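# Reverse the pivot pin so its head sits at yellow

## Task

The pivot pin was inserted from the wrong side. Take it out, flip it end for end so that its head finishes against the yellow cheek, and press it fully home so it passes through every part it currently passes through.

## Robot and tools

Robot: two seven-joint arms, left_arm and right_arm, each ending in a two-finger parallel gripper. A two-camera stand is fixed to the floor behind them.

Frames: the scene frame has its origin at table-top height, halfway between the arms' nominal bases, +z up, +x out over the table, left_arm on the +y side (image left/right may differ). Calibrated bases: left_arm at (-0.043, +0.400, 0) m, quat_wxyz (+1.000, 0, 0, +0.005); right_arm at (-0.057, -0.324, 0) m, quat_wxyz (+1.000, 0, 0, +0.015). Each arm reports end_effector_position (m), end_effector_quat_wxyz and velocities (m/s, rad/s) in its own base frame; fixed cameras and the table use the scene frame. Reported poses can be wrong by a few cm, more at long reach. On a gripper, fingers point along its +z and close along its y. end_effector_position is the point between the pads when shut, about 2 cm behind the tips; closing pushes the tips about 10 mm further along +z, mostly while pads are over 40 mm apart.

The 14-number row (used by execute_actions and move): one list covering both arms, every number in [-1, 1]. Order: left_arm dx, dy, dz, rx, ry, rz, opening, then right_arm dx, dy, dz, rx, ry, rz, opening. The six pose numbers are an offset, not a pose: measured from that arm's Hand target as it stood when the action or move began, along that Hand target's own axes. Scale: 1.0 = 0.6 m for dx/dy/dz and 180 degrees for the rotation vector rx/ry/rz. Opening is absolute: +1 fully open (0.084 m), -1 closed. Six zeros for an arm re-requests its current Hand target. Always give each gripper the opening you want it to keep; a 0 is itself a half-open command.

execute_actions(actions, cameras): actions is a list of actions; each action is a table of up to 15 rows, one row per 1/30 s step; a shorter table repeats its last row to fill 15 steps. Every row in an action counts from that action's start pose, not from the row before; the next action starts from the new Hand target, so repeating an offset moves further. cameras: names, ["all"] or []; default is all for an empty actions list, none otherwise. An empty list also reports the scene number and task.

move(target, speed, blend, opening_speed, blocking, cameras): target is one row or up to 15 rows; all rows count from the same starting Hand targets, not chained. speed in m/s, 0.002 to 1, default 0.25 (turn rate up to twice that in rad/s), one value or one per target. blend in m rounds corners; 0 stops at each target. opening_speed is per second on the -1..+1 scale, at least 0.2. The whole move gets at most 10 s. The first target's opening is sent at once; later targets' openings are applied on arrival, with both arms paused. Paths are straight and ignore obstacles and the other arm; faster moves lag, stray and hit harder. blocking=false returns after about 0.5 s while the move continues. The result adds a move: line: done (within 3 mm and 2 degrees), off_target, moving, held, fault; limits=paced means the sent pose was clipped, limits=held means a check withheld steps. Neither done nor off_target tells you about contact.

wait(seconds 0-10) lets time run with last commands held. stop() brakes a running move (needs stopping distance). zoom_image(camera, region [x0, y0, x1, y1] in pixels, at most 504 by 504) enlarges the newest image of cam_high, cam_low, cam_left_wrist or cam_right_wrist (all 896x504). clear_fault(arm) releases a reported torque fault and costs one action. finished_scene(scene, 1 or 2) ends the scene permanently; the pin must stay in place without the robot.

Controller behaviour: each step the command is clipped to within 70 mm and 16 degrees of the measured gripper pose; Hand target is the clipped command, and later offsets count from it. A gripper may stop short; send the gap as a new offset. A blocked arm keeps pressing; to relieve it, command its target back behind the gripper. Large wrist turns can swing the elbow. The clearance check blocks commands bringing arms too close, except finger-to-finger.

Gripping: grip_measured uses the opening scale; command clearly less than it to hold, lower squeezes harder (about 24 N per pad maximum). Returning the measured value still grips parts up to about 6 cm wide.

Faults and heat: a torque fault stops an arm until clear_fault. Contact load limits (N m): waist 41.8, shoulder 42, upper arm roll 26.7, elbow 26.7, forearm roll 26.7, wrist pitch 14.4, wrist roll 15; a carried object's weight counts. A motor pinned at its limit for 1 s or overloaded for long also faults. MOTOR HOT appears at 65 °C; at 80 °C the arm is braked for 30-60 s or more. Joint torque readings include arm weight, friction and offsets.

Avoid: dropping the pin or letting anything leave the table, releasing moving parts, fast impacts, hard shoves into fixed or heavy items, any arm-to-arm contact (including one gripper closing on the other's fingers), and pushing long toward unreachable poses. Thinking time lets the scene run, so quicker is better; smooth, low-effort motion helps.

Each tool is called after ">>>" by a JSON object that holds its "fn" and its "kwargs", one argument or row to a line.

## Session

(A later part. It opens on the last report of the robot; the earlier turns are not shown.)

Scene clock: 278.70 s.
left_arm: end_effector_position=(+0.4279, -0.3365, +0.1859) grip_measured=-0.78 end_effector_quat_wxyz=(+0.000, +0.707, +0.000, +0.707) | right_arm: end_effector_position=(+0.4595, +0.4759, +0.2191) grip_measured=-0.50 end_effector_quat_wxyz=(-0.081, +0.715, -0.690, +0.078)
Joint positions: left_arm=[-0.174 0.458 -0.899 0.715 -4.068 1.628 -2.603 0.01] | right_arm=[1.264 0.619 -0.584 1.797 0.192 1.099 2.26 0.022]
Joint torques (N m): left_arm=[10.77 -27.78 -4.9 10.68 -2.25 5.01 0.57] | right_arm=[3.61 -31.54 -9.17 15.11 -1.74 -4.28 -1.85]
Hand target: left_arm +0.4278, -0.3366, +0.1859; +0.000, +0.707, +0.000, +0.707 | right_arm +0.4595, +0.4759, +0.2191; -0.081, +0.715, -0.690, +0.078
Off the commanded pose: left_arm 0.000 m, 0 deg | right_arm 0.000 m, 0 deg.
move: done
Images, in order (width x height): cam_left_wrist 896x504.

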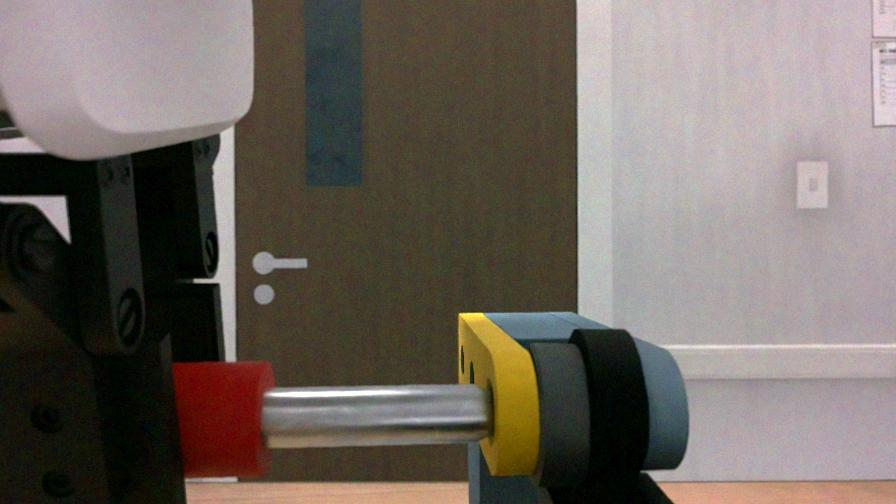

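>>> {"fn": "move", "kwargs": {
  "target": [0,0,0,0,0,0,-0.95,0.0183,0,0,0,0,0,-0.95],
  "speed": 0.02,
  "cameras": ["cam_left_wrist","cam_right_wrist"]
}}

>>> {"fn": "zoom_image", "kwargs": {
  "camera": "cam_left_wrist",
  "region": [400, 270, 800, 504]
}}

Scene clock: 284.40 s.
left_arm: end_effector_position=(+0.4278, -0.3366, +0.1859) grip_measured=-0.78 end_effector_quat_wxyz=(+0.000, +0.707, +0.000, +0.707) | right_arm: end_effector_position=(+0.4599, +0.4650, +0.2192) grip_measured=-0.50 end_effector_quat_wxyz=(-0.081, +0.715, -0.690, +0.078)
Joint positions: left_arm=[-0.174 0.458 -0.899 0.715 -4.068 1.628 -2.603 0.01] | right_arm=[1.271 0.587 -0.593 1.745 0.183 1.077 2.249 0.022]
Joint torques (N m): left_arm=[2.22 -19.03 -2.48 8.36 0.29 5.01 0.31] | right_arm=[6.95 -30.88 -8.1 14.52 -1.63 -3.65 -1.88]
Hand target: left_arm +0.4278, -0.3366, +0.1859; +0.000, +0.707, +0.000, +0.707 | right_arm +0.4599, +0.4650, +0.2191; -0.081, +0.715, -0.690, +0.078
Off the commanded pose: left_arm 0.000 m, 0 deg | right_arm 0.000 m, 0 deg.
move: done
Images, in order (width x height): cam_left_wrist 896x504, cam_right_wrist 896x504.

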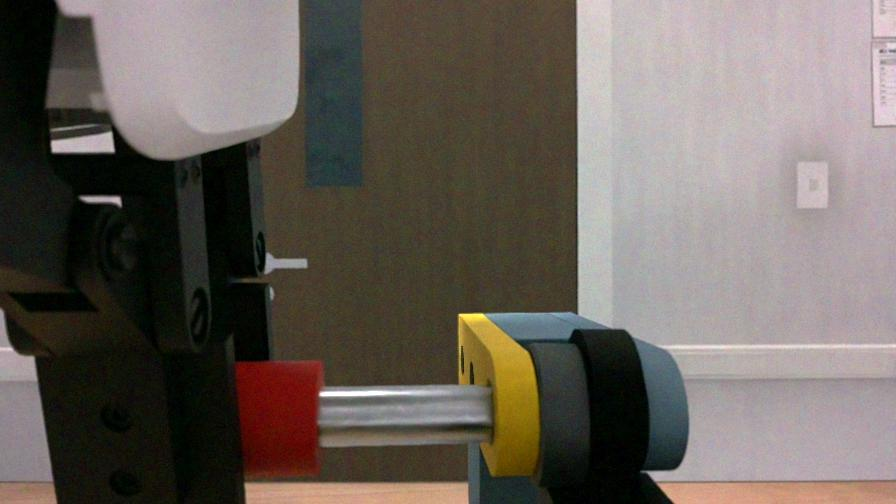

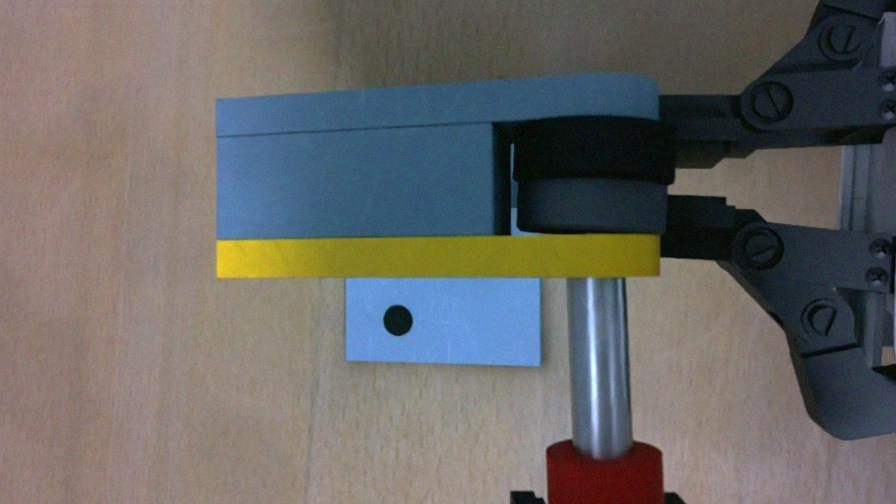

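Scaled by 1.260 from the camera's 896x504 image, which has a finer 1280x720 frame.

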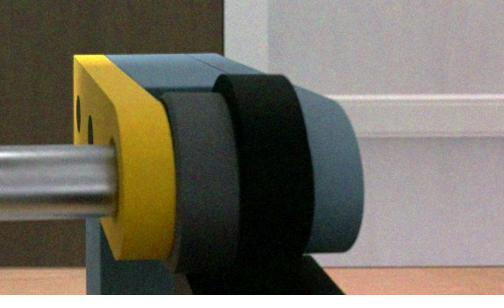

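>>> {"fn": "move", "kwargs": {
  "target": [
    [-0.0022,0,0,0,0,0,-0.95,0,0,0,0,0,0,-0.95],
    [-0.0022,0,0,0,0,0,-0.95,0.015,0,0,0,0,0,-0.95]
  ],
  "speed": 0.02,
  "cameras": ["cam_left_wrist","cam_right_wrist"]
}}

>>> {"fn": "zoom_image", "kwargs": {
  "camera": "cam_left_wrist",
  "region": [400, 270, 800, 504]
}}

Scene clock: 289.77 s.
left_arm: end_effector_position=(+0.4279, -0.3366, +0.1846) grip_measured=-0.78 end_effector_quat_wxyz=(+0.000, +0.707, +0.000, +0.707) | right_arm: end_effector_position=(+0.4602, +0.4560, +0.2192) grip_measured=-0.50 end_effector_quat_wxyz=(-0.081, +0.715, -0.690, +0.078)
Joint positions: left_arm=[-0.176 0.463 -0.897 0.716 -4.066 1.632 -2.604 0.01] | right_arm=[1.277 0.562 -0.599 1.706 0.176 1.061 2.241 0.022]
Joint torques (N m): left_arm=[1.91 -13.52 -3.03 4.21 0.49 1.52 -1.07] | right_arm=[6.95 -29.95 -7.46 13.64 -1.75 -3.13 -1.67]
Hand target: left_arm +0.4278, -0.3366, +0.1846; +0.000, +0.707, +0.000, +0.707 | right_arm +0.4602, +0.4560, +0.2191; -0.081, +0.715, -0.690, +0.078
Off the commanded pose: left_arm 0.000 m, 0 deg | right_arm 0.000 m, 0 deg.
move: done
Images, in order (width x height): cam_left_wrist 896x504, cam_right_wrist 896x504.

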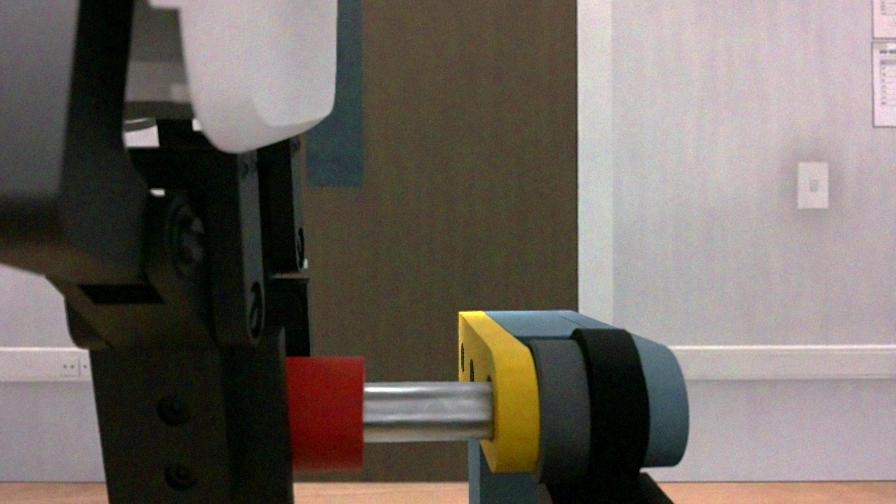

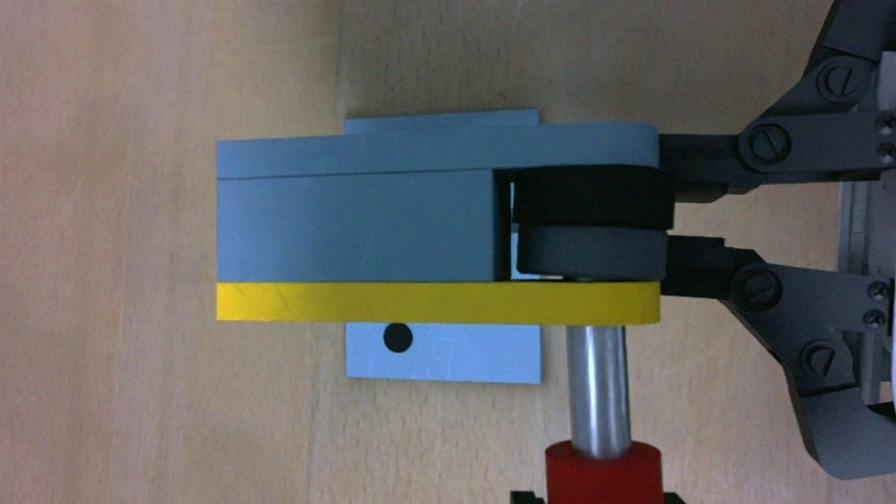

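Scaled by 1.260 from the camera's 896x504 image, which has a finer 1280x720 frame.

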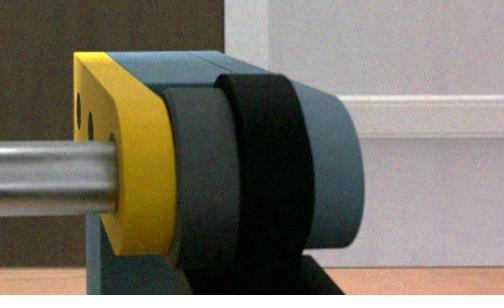

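>>> {"fn": "move", "kwargs": {
  "target": [
    [-0.0018,0,0,0,0,0,-0.95,0,0,0,0,0,0,-0.95],
    [-0.0018,0,0,0,0,0,-0.95,0.0133,0,0,0,0,0,-0.95]
  ],
  "speed": 0.02,
  "cameras": ["cam_left_wrist","cam_right_wrist"]
}}

>>> {"fn": "zoom_image", "kwargs": {
  "camera": "cam_left_wrist",
  "region": [400, 270, 800, 504]
}}

Scene clock: 298.73 s.
left_arm: end_effector_position=(+0.4278, -0.3366, +0.1835) grip_measured=-0.78 end_effector_quat_wxyz=(+0.000, +0.707, +0.000, +0.707) | right_arm: end_effector_position=(+0.4605, +0.4480, +0.2192) grip_measured=-0.50 end_effector_quat_wxyz=(-0.081, +0.715, -0.690, +0.078)
Joint positions: left_arm=[-0.177 0.467 -0.895 0.716 -4.064 1.635 -2.606 0.01] | right_arm=[1.281 0.541 -0.605 1.672 0.169 1.047 2.234 0.022]
Joint torques (N m): left_arm=[0.39 -11.96 -1.01 7.18 0.47 3.33 -1.17] | right_arm=[7.36 -29.12 -7.17 12.58 -1.43 -2.16 -1.7]
Hand target: left_arm +0.4278, -0.3366, +0.1835; +0.000, +0.707, +0.000, +0.707 | right_arm +0.4605, +0.4480, +0.2191; -0.081, +0.715, -0.690, +0.078
Off the commanded pose: left_arm 0.000 m, 0 deg | right_arm 0.000 m, 0 deg.
move: done
Images, in order (width x height): cam_left_wrist 896x504, cam_right_wrist 896x504.

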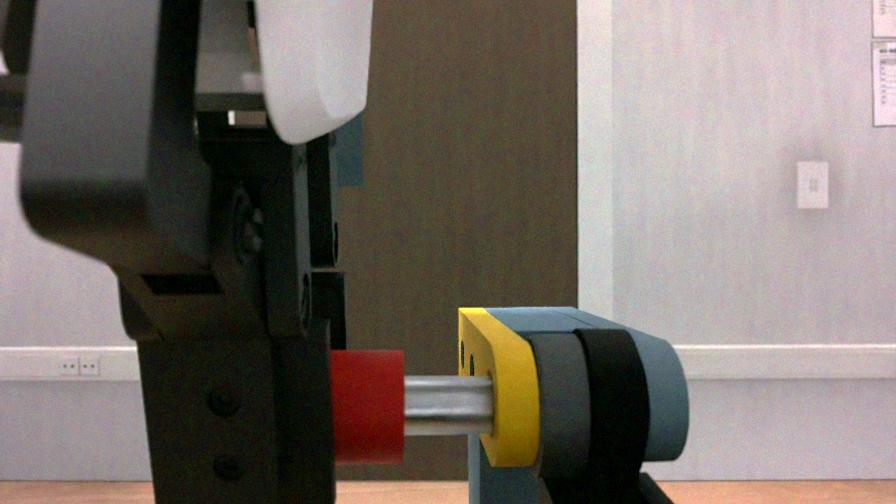

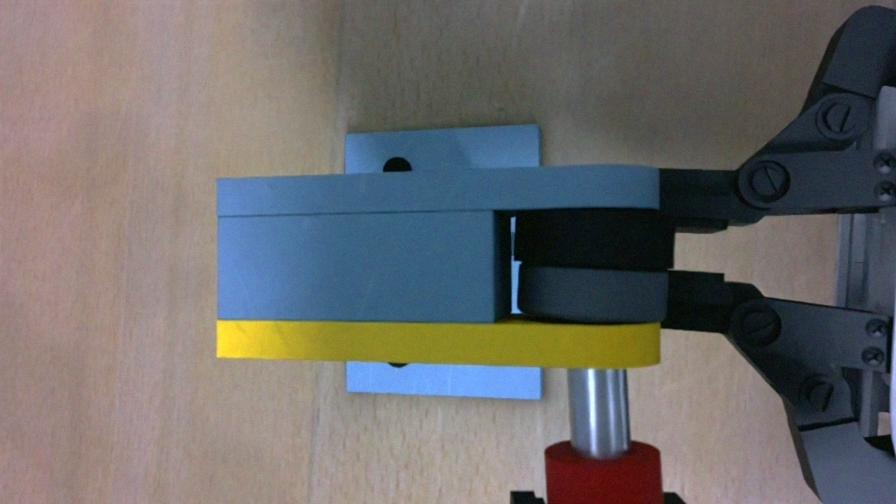

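Scaled by 1.260 from the camera's 896x504 image, which has a finer 1280x720 frame.

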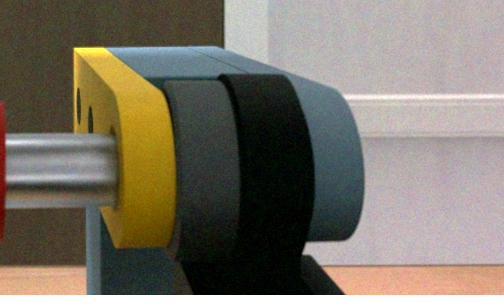

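>>> {"fn": "move", "kwargs": {
  "target": [-0.0003,0,0,0,0,0,-0.95,0.02,0,0,0,0,0,-0.95],
  "speed": 0.02,
  "cameras": ["cam_left_wrist","cam_right_wrist"]
}}

Scene clock: 302.17 s.
left_arm: end_effector_position=(+0.4278, -0.3366, +0.1833) grip_measured=-0.78 end_effector_quat_wxyz=(+0.000, +0.707, +0.000, +0.707) | right_arm: end_effector_position=(+0.4610, +0.4357, +0.2192) grip_measured=-0.50 end_effector_quat_wxyz=(-0.081, +0.715, -0.690, +0.078)
Joint positions: left_arm=[-0.178 0.468 -0.894 0.716 -4.064 1.636 -2.606 0.01] | right_arm=[1.286 0.509 -0.615 1.623 0.159 1.028 2.224 0.022]
Joint torques (N m): left_arm=[0.08 -9.96 -1.08 7.02 0.68 2.8 -1.19] | right_arm=[11.55 -25.38 2.77 5.91 1.14 2.56 -1.56]
Hand target: left_arm +0.4278, -0.3366, +0.1833; +0.000, +0.707, +0.000, +0.707 | right_arm +0.4609, +0.4360, +0.2191; -0.081, +0.715, -0.690, +0.078
Off the commanded pose: left_arm 0.000 m, 0 deg | right_arm 0.000 m, 0 deg.
move: done
Images, in order (width x height): cam_left_wrist 896x504, cam_right_wrist 896x504.

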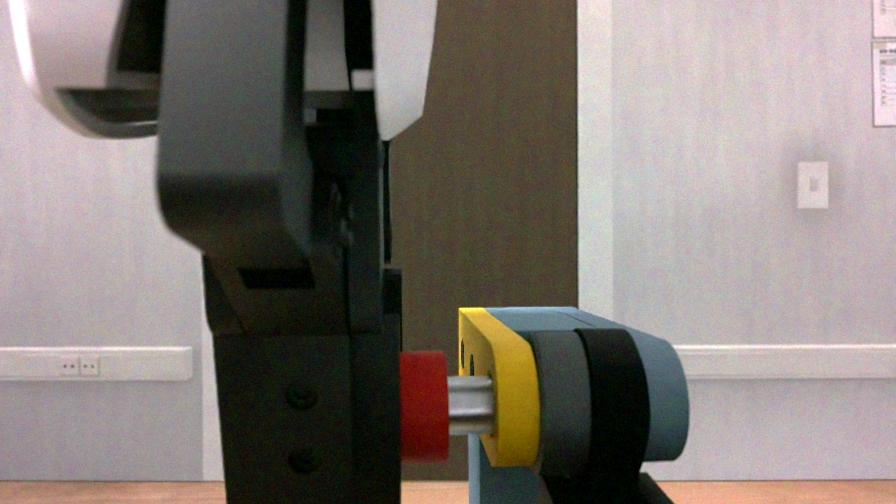

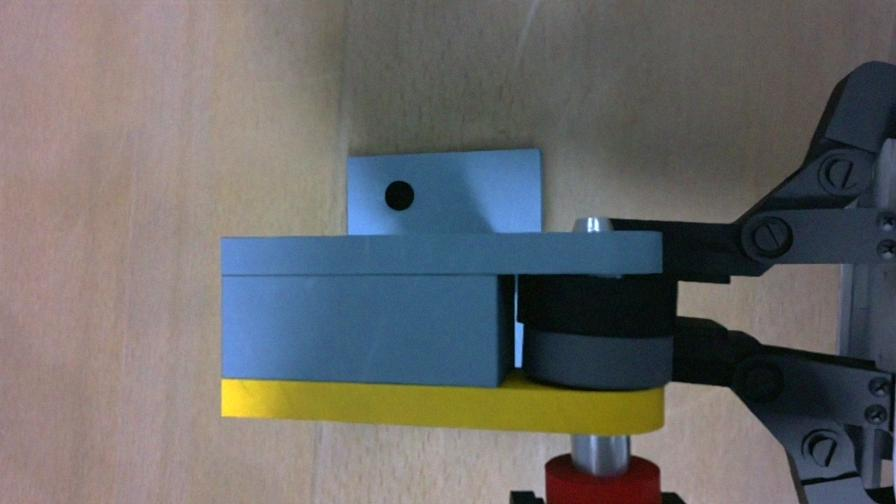

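>>> {"fn": "move", "kwargs": {
  "target": [0,0,0,0,0,0,-0.95,0.0158,0,0,0,0,0,-0.95],
  "speed": 0.015,
  "cameras": ["cam_left_wrist","cam_right_wrist"]
}}

>>> {"fn": "zoom_image", "kwargs": {
  "camera": "cam_left_wrist",
  "region": [400, 270, 800, 504]
}}

Scene clock: 307.57 s.
left_arm: end_effector_position=(+0.4278, -0.3366, +0.1833) grip_measured=-0.78 end_effector_quat_wxyz=(+0.000, +0.707, +0.000, +0.707) | right_arm: end_effector_position=(+0.4612, +0.4265, +0.2192) grip_measured=-0.50 end_effector_quat_wxyz=(-0.081, +0.715, -0.690, +0.078)
Joint positions: left_arm=[-0.178 0.468 -0.894 0.716 -4.064 1.636 -2.606 0.01] | right_arm=[1.29 0.485 -0.622 1.587 0.151 1.013 2.216 0.022]
Joint torques (N m): left_arm=[7.31 -10.61 -1.27 5.54 -0.24 0.99 -0.71] | right_arm=[15.7 -24.7 2.69 2.94 0.2 5.31 -1.44]
Hand target: left_arm +0.4278, -0.3366, +0.1833; +0.000, +0.707, +0.000, +0.707 | right_arm +0.4612, +0.4265, +0.2191; -0.081, +0.715, -0.690, +0.078
Off the commanded pose: left_arm 0.000 m, 0 deg | right_arm 0.000 m, 0 deg.
move: done
Images, in order (width x height): cam_left_wrist 896x504, cam_right_wrist 896x504.

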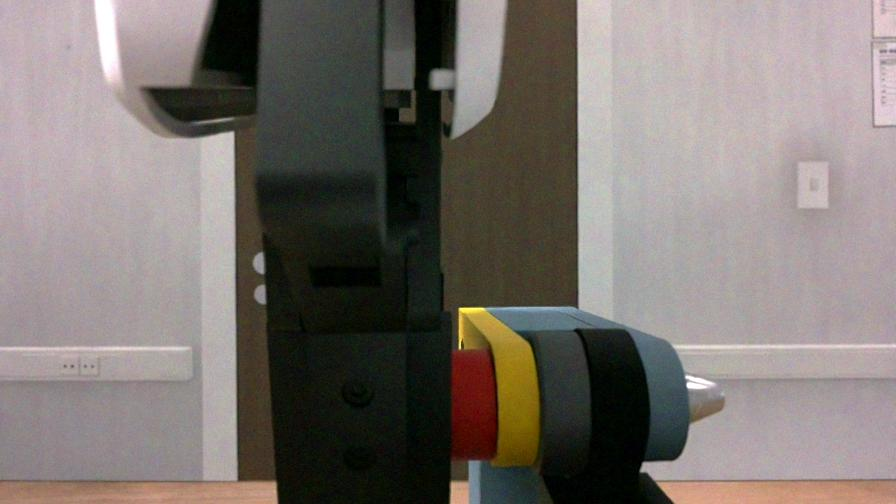

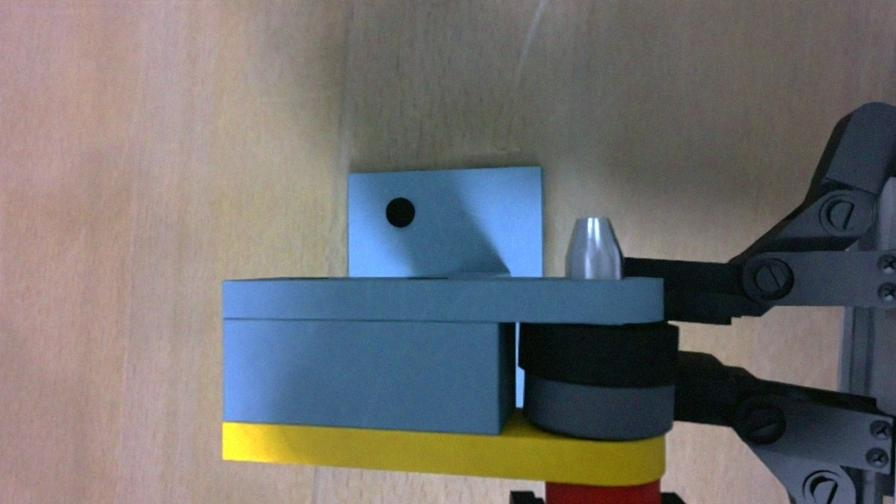

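Scaled by 1.260 from the camera's 896x504 image, which has a finer 1280x720 frame.

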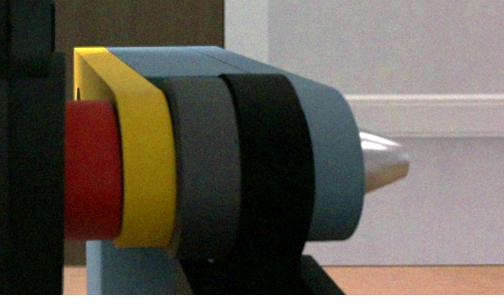

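>>> {"fn": "move", "kwargs": {
  "target": [0,0,0,0,0,0,-0.95,0.003,0,0,0,0,0,-0.95],
  "speed": 0.01,
  "cameras": ["cam_right_wrist","cam_left_wrist"]
}}

>>> {"fn": "zoom_image", "kwargs": {
  "camera": "cam_right_wrist",
  "region": [480, 180, 760, 504]
}}

Scene clock: 310.17 s.
left_arm: end_effector_position=(+0.4278, -0.3366, +0.1833) grip_measured=-0.78 end_effector_quat_wxyz=(+0.000, +0.707, +0.000, +0.707) | right_arm: end_effector_position=(+0.4615, +0.4252, +0.2194) grip_measured=-0.50 end_effector_quat_wxyz=(-0.082, +0.715, -0.690, +0.078)
Joint positions: left_arm=[-0.178 0.468 -0.894 0.716 -4.064 1.636 -2.606 0.01] | right_arm=[1.291 0.48 -0.623 1.58 0.149 1.008 2.214 0.022]
Joint torques (N m): left_arm=[7.02 -13.57 -2.61 5.05 -1.13 1 -0.22] | right_arm=[8 -26.51 -4.37 -1.65 -1.44 9.07 -1.2]
Hand target: left_arm +0.4278, -0.3366, +0.1833; +0.000, +0.707, +0.000, +0.707 | right_arm +0.4613, +0.4247, +0.2191; -0.081, +0.715, -0.690, +0.078
Off the commanded pose: left_arm 0.000 m, 0 deg | right_arm 0.001 m, 0 deg.
move: done
Images, in order (width x height): cam_left_wrist 896x504, cam_right_wrist 896x504.

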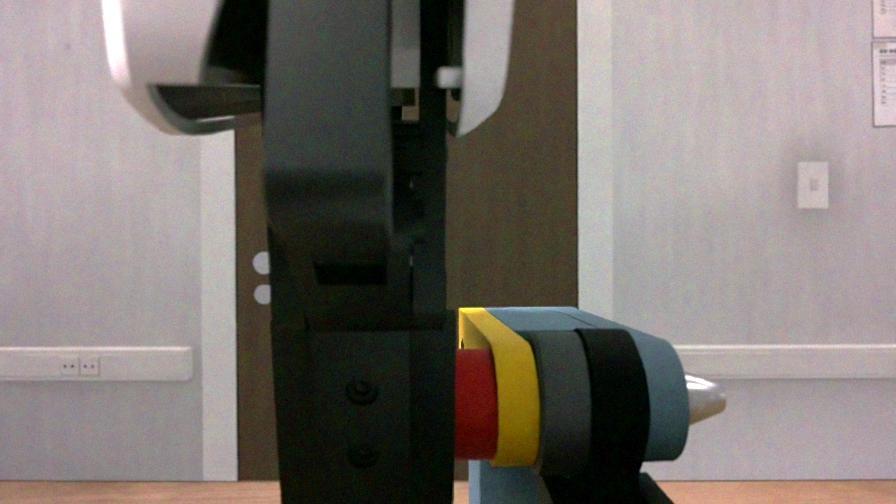

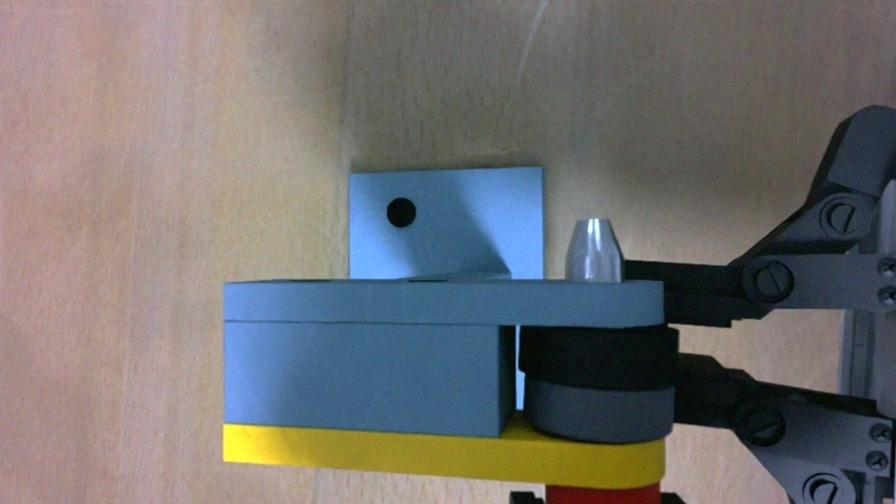

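Scaled by 1.556 from the camera's 896x504 image, which has a finer 1280x720 frame.

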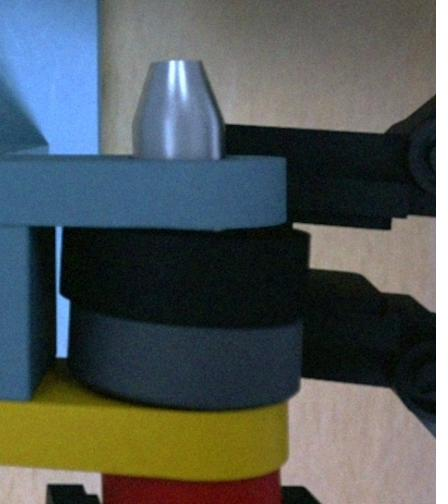

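>>> {"fn": "move", "kwargs": {
  "target": [
    [0,0,0,0,0,0,-0.95,-0.0015,-0.0003,0,0,0,0,-0.95],
    [0,0,0,0,0,0,-0.95,-0.0015,-0.0003,0,0,0,0,-0.05],
    [0,0,0,0,0,0,-0.95,-0.0015,-0.0003,-0.15,0,0,0,-0.05]
  ],
  "speed": [0.02,0.05,0.1],
  "opening_speed": 1.0,
  "cameras": ["cam_right_wrist","cam_left_wrist"]
}}

Scene clock: 317.70 s.
left_arm: end_effector_position=(+0.4278, -0.3366, +0.1833) grip_measured=-0.78 end_effector_quat_wxyz=(+0.000, +0.707, +0.000, +0.707) | right_arm: end_effector_position=(+0.4413, +0.4249, +0.3069) grip_measured=-0.06 end_effector_quat_wxyz=(-0.081, +0.715, -0.690, +0.078)
Joint positions: left_arm=[-0.178 0.468 -0.894 0.716 -4.064 1.636 -2.606 0.01] | right_arm=[1.325 0.396 -0.646 1.722 0.094 1.226 2.25 0.041]
Joint torques (N m): left_arm=[7.28 -15.94 -3.7 5 -1.4 1.01 0.12] | right_arm=[4.93 -26.28 -7.1 21.21 -2.06 0.16 2.18]
Hand target: left_arm +0.4278, -0.3366, +0.1833; +0.000, +0.707, +0.000, +0.707 | right_arm +0.4413, +0.4249, +0.3069; -0.081, +0.715, -0.690, +0.078
Off the commanded pose: left_arm 0.000 m, 0 deg | right_arm 0.000 m, 0 deg.
move: done
Images, in order (width x height): cam_left_wrist 896x504, cam_right_wrist 896x504.

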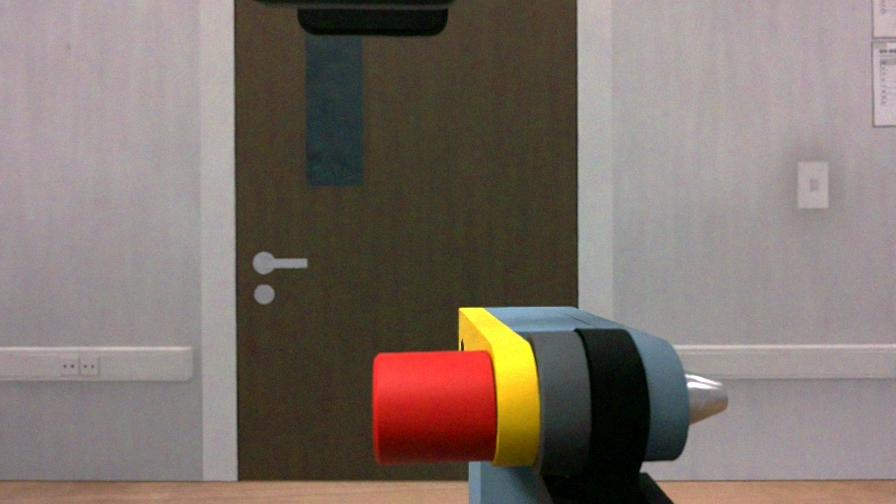

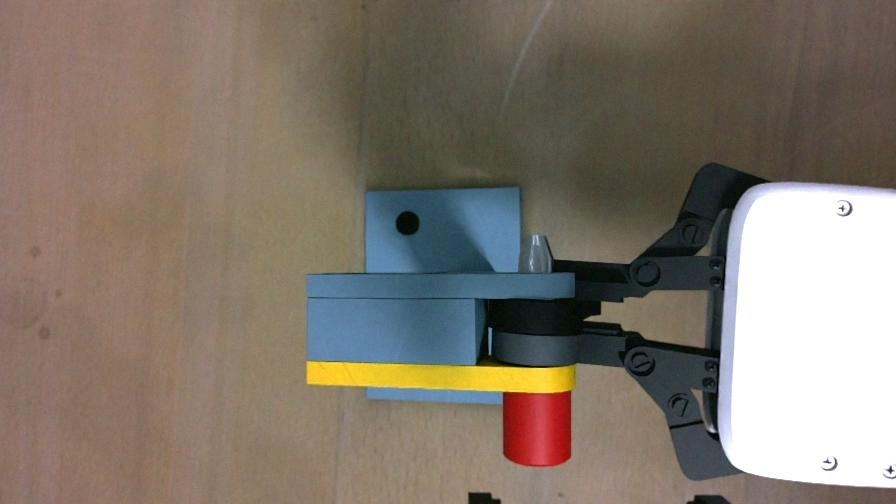

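Excellent. Release the left.

>>> {"fn": "move", "kwargs": {
  "target": [
    [-0.0008,0,0,0,0,0,-0.4,0,0,0,0,0,0,-0.05],
    [-0.003,0,-0.133,0,0,0,-0.4,0,0,-0.05,0,0,0,-0.05]
  ],
  "speed": [0.02,0.1],
  "opening_speed": 0.8,
  "cameras": ["cam_right_wrist","cam_left_wrist"]
}}

>>> {"fn": "zoom_image", "kwargs": {
  "camera": "cam_left_wrist",
  "region": [400, 260, 700, 504]
}}

Scene clock: 323.20 s.
left_arm: end_effector_position=(+0.3481, -0.3365, +0.1815) grip_measured=-0.42 end_effector_quat_wxyz=(+0.000, +0.707, +0.000, +0.707) | right_arm: end_effector_position=(+0.4345, +0.4247, +0.3362) grip_measured=-0.06 end_effector_quat_wxyz=(-0.081, +0.715, -0.690, +0.078)
Joint positions: left_arm=[-0.271 0.434 -1.013 0.61 -4.263 1.77 -2.664 0.026] | right_arm=[1.328 0.384 -0.649 1.792 0.086 1.306 2.256 0.041]
Joint torques (N m): left_arm=[-4.34 -18.35 -10.63 5.29 -0.83 2.85 -0.96] | right_arm=[2.39 -24.56 -6.86 21.06 -1.44 0.12 2.06]
Hand target: left_arm +0.3480, -0.3366, +0.1815; +0.000, +0.707, +0.000, +0.707 | right_arm +0.4346, +0.4247, +0.3361; -0.081, +0.715, -0.690, +0.078
Off the commanded pose: left_arm 0.000 m, 0 deg | right_arm 0.000 m, 0 deg.
move: done
Images, in order (width x height): cam_left_wrist 896x504, cam_right_wrist 896x504.

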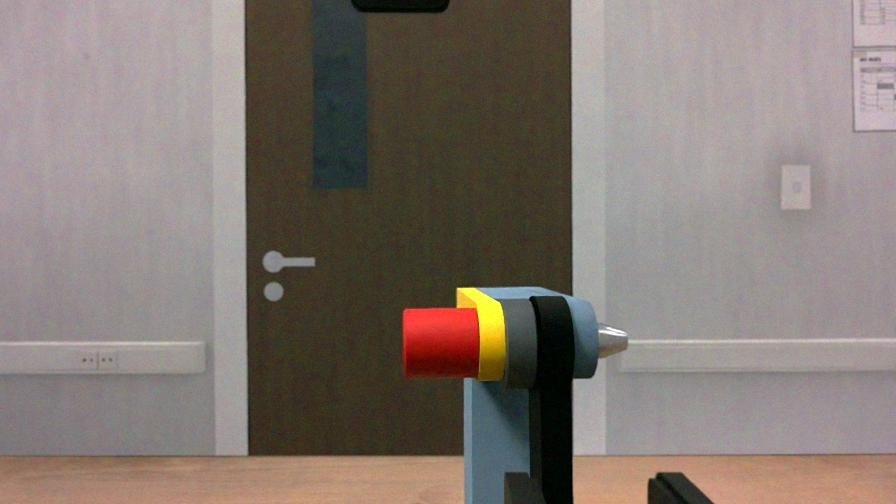

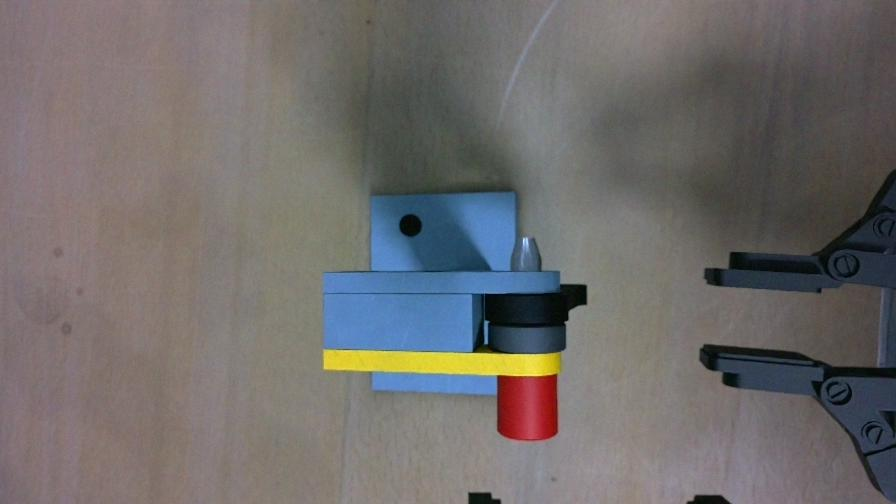

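Scaled by 1.680 from the camera's 896x504 image, which has a finer 1280x720 frame.

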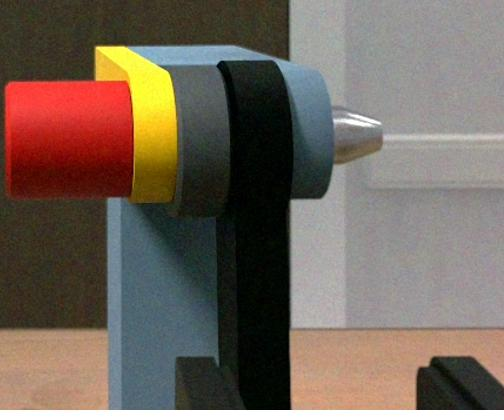

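Seated, carrying both parts.

>>> {"fn": "finished_scene", "kwargs": {
  "scene": 1
}}

The scene is finished: the task was done.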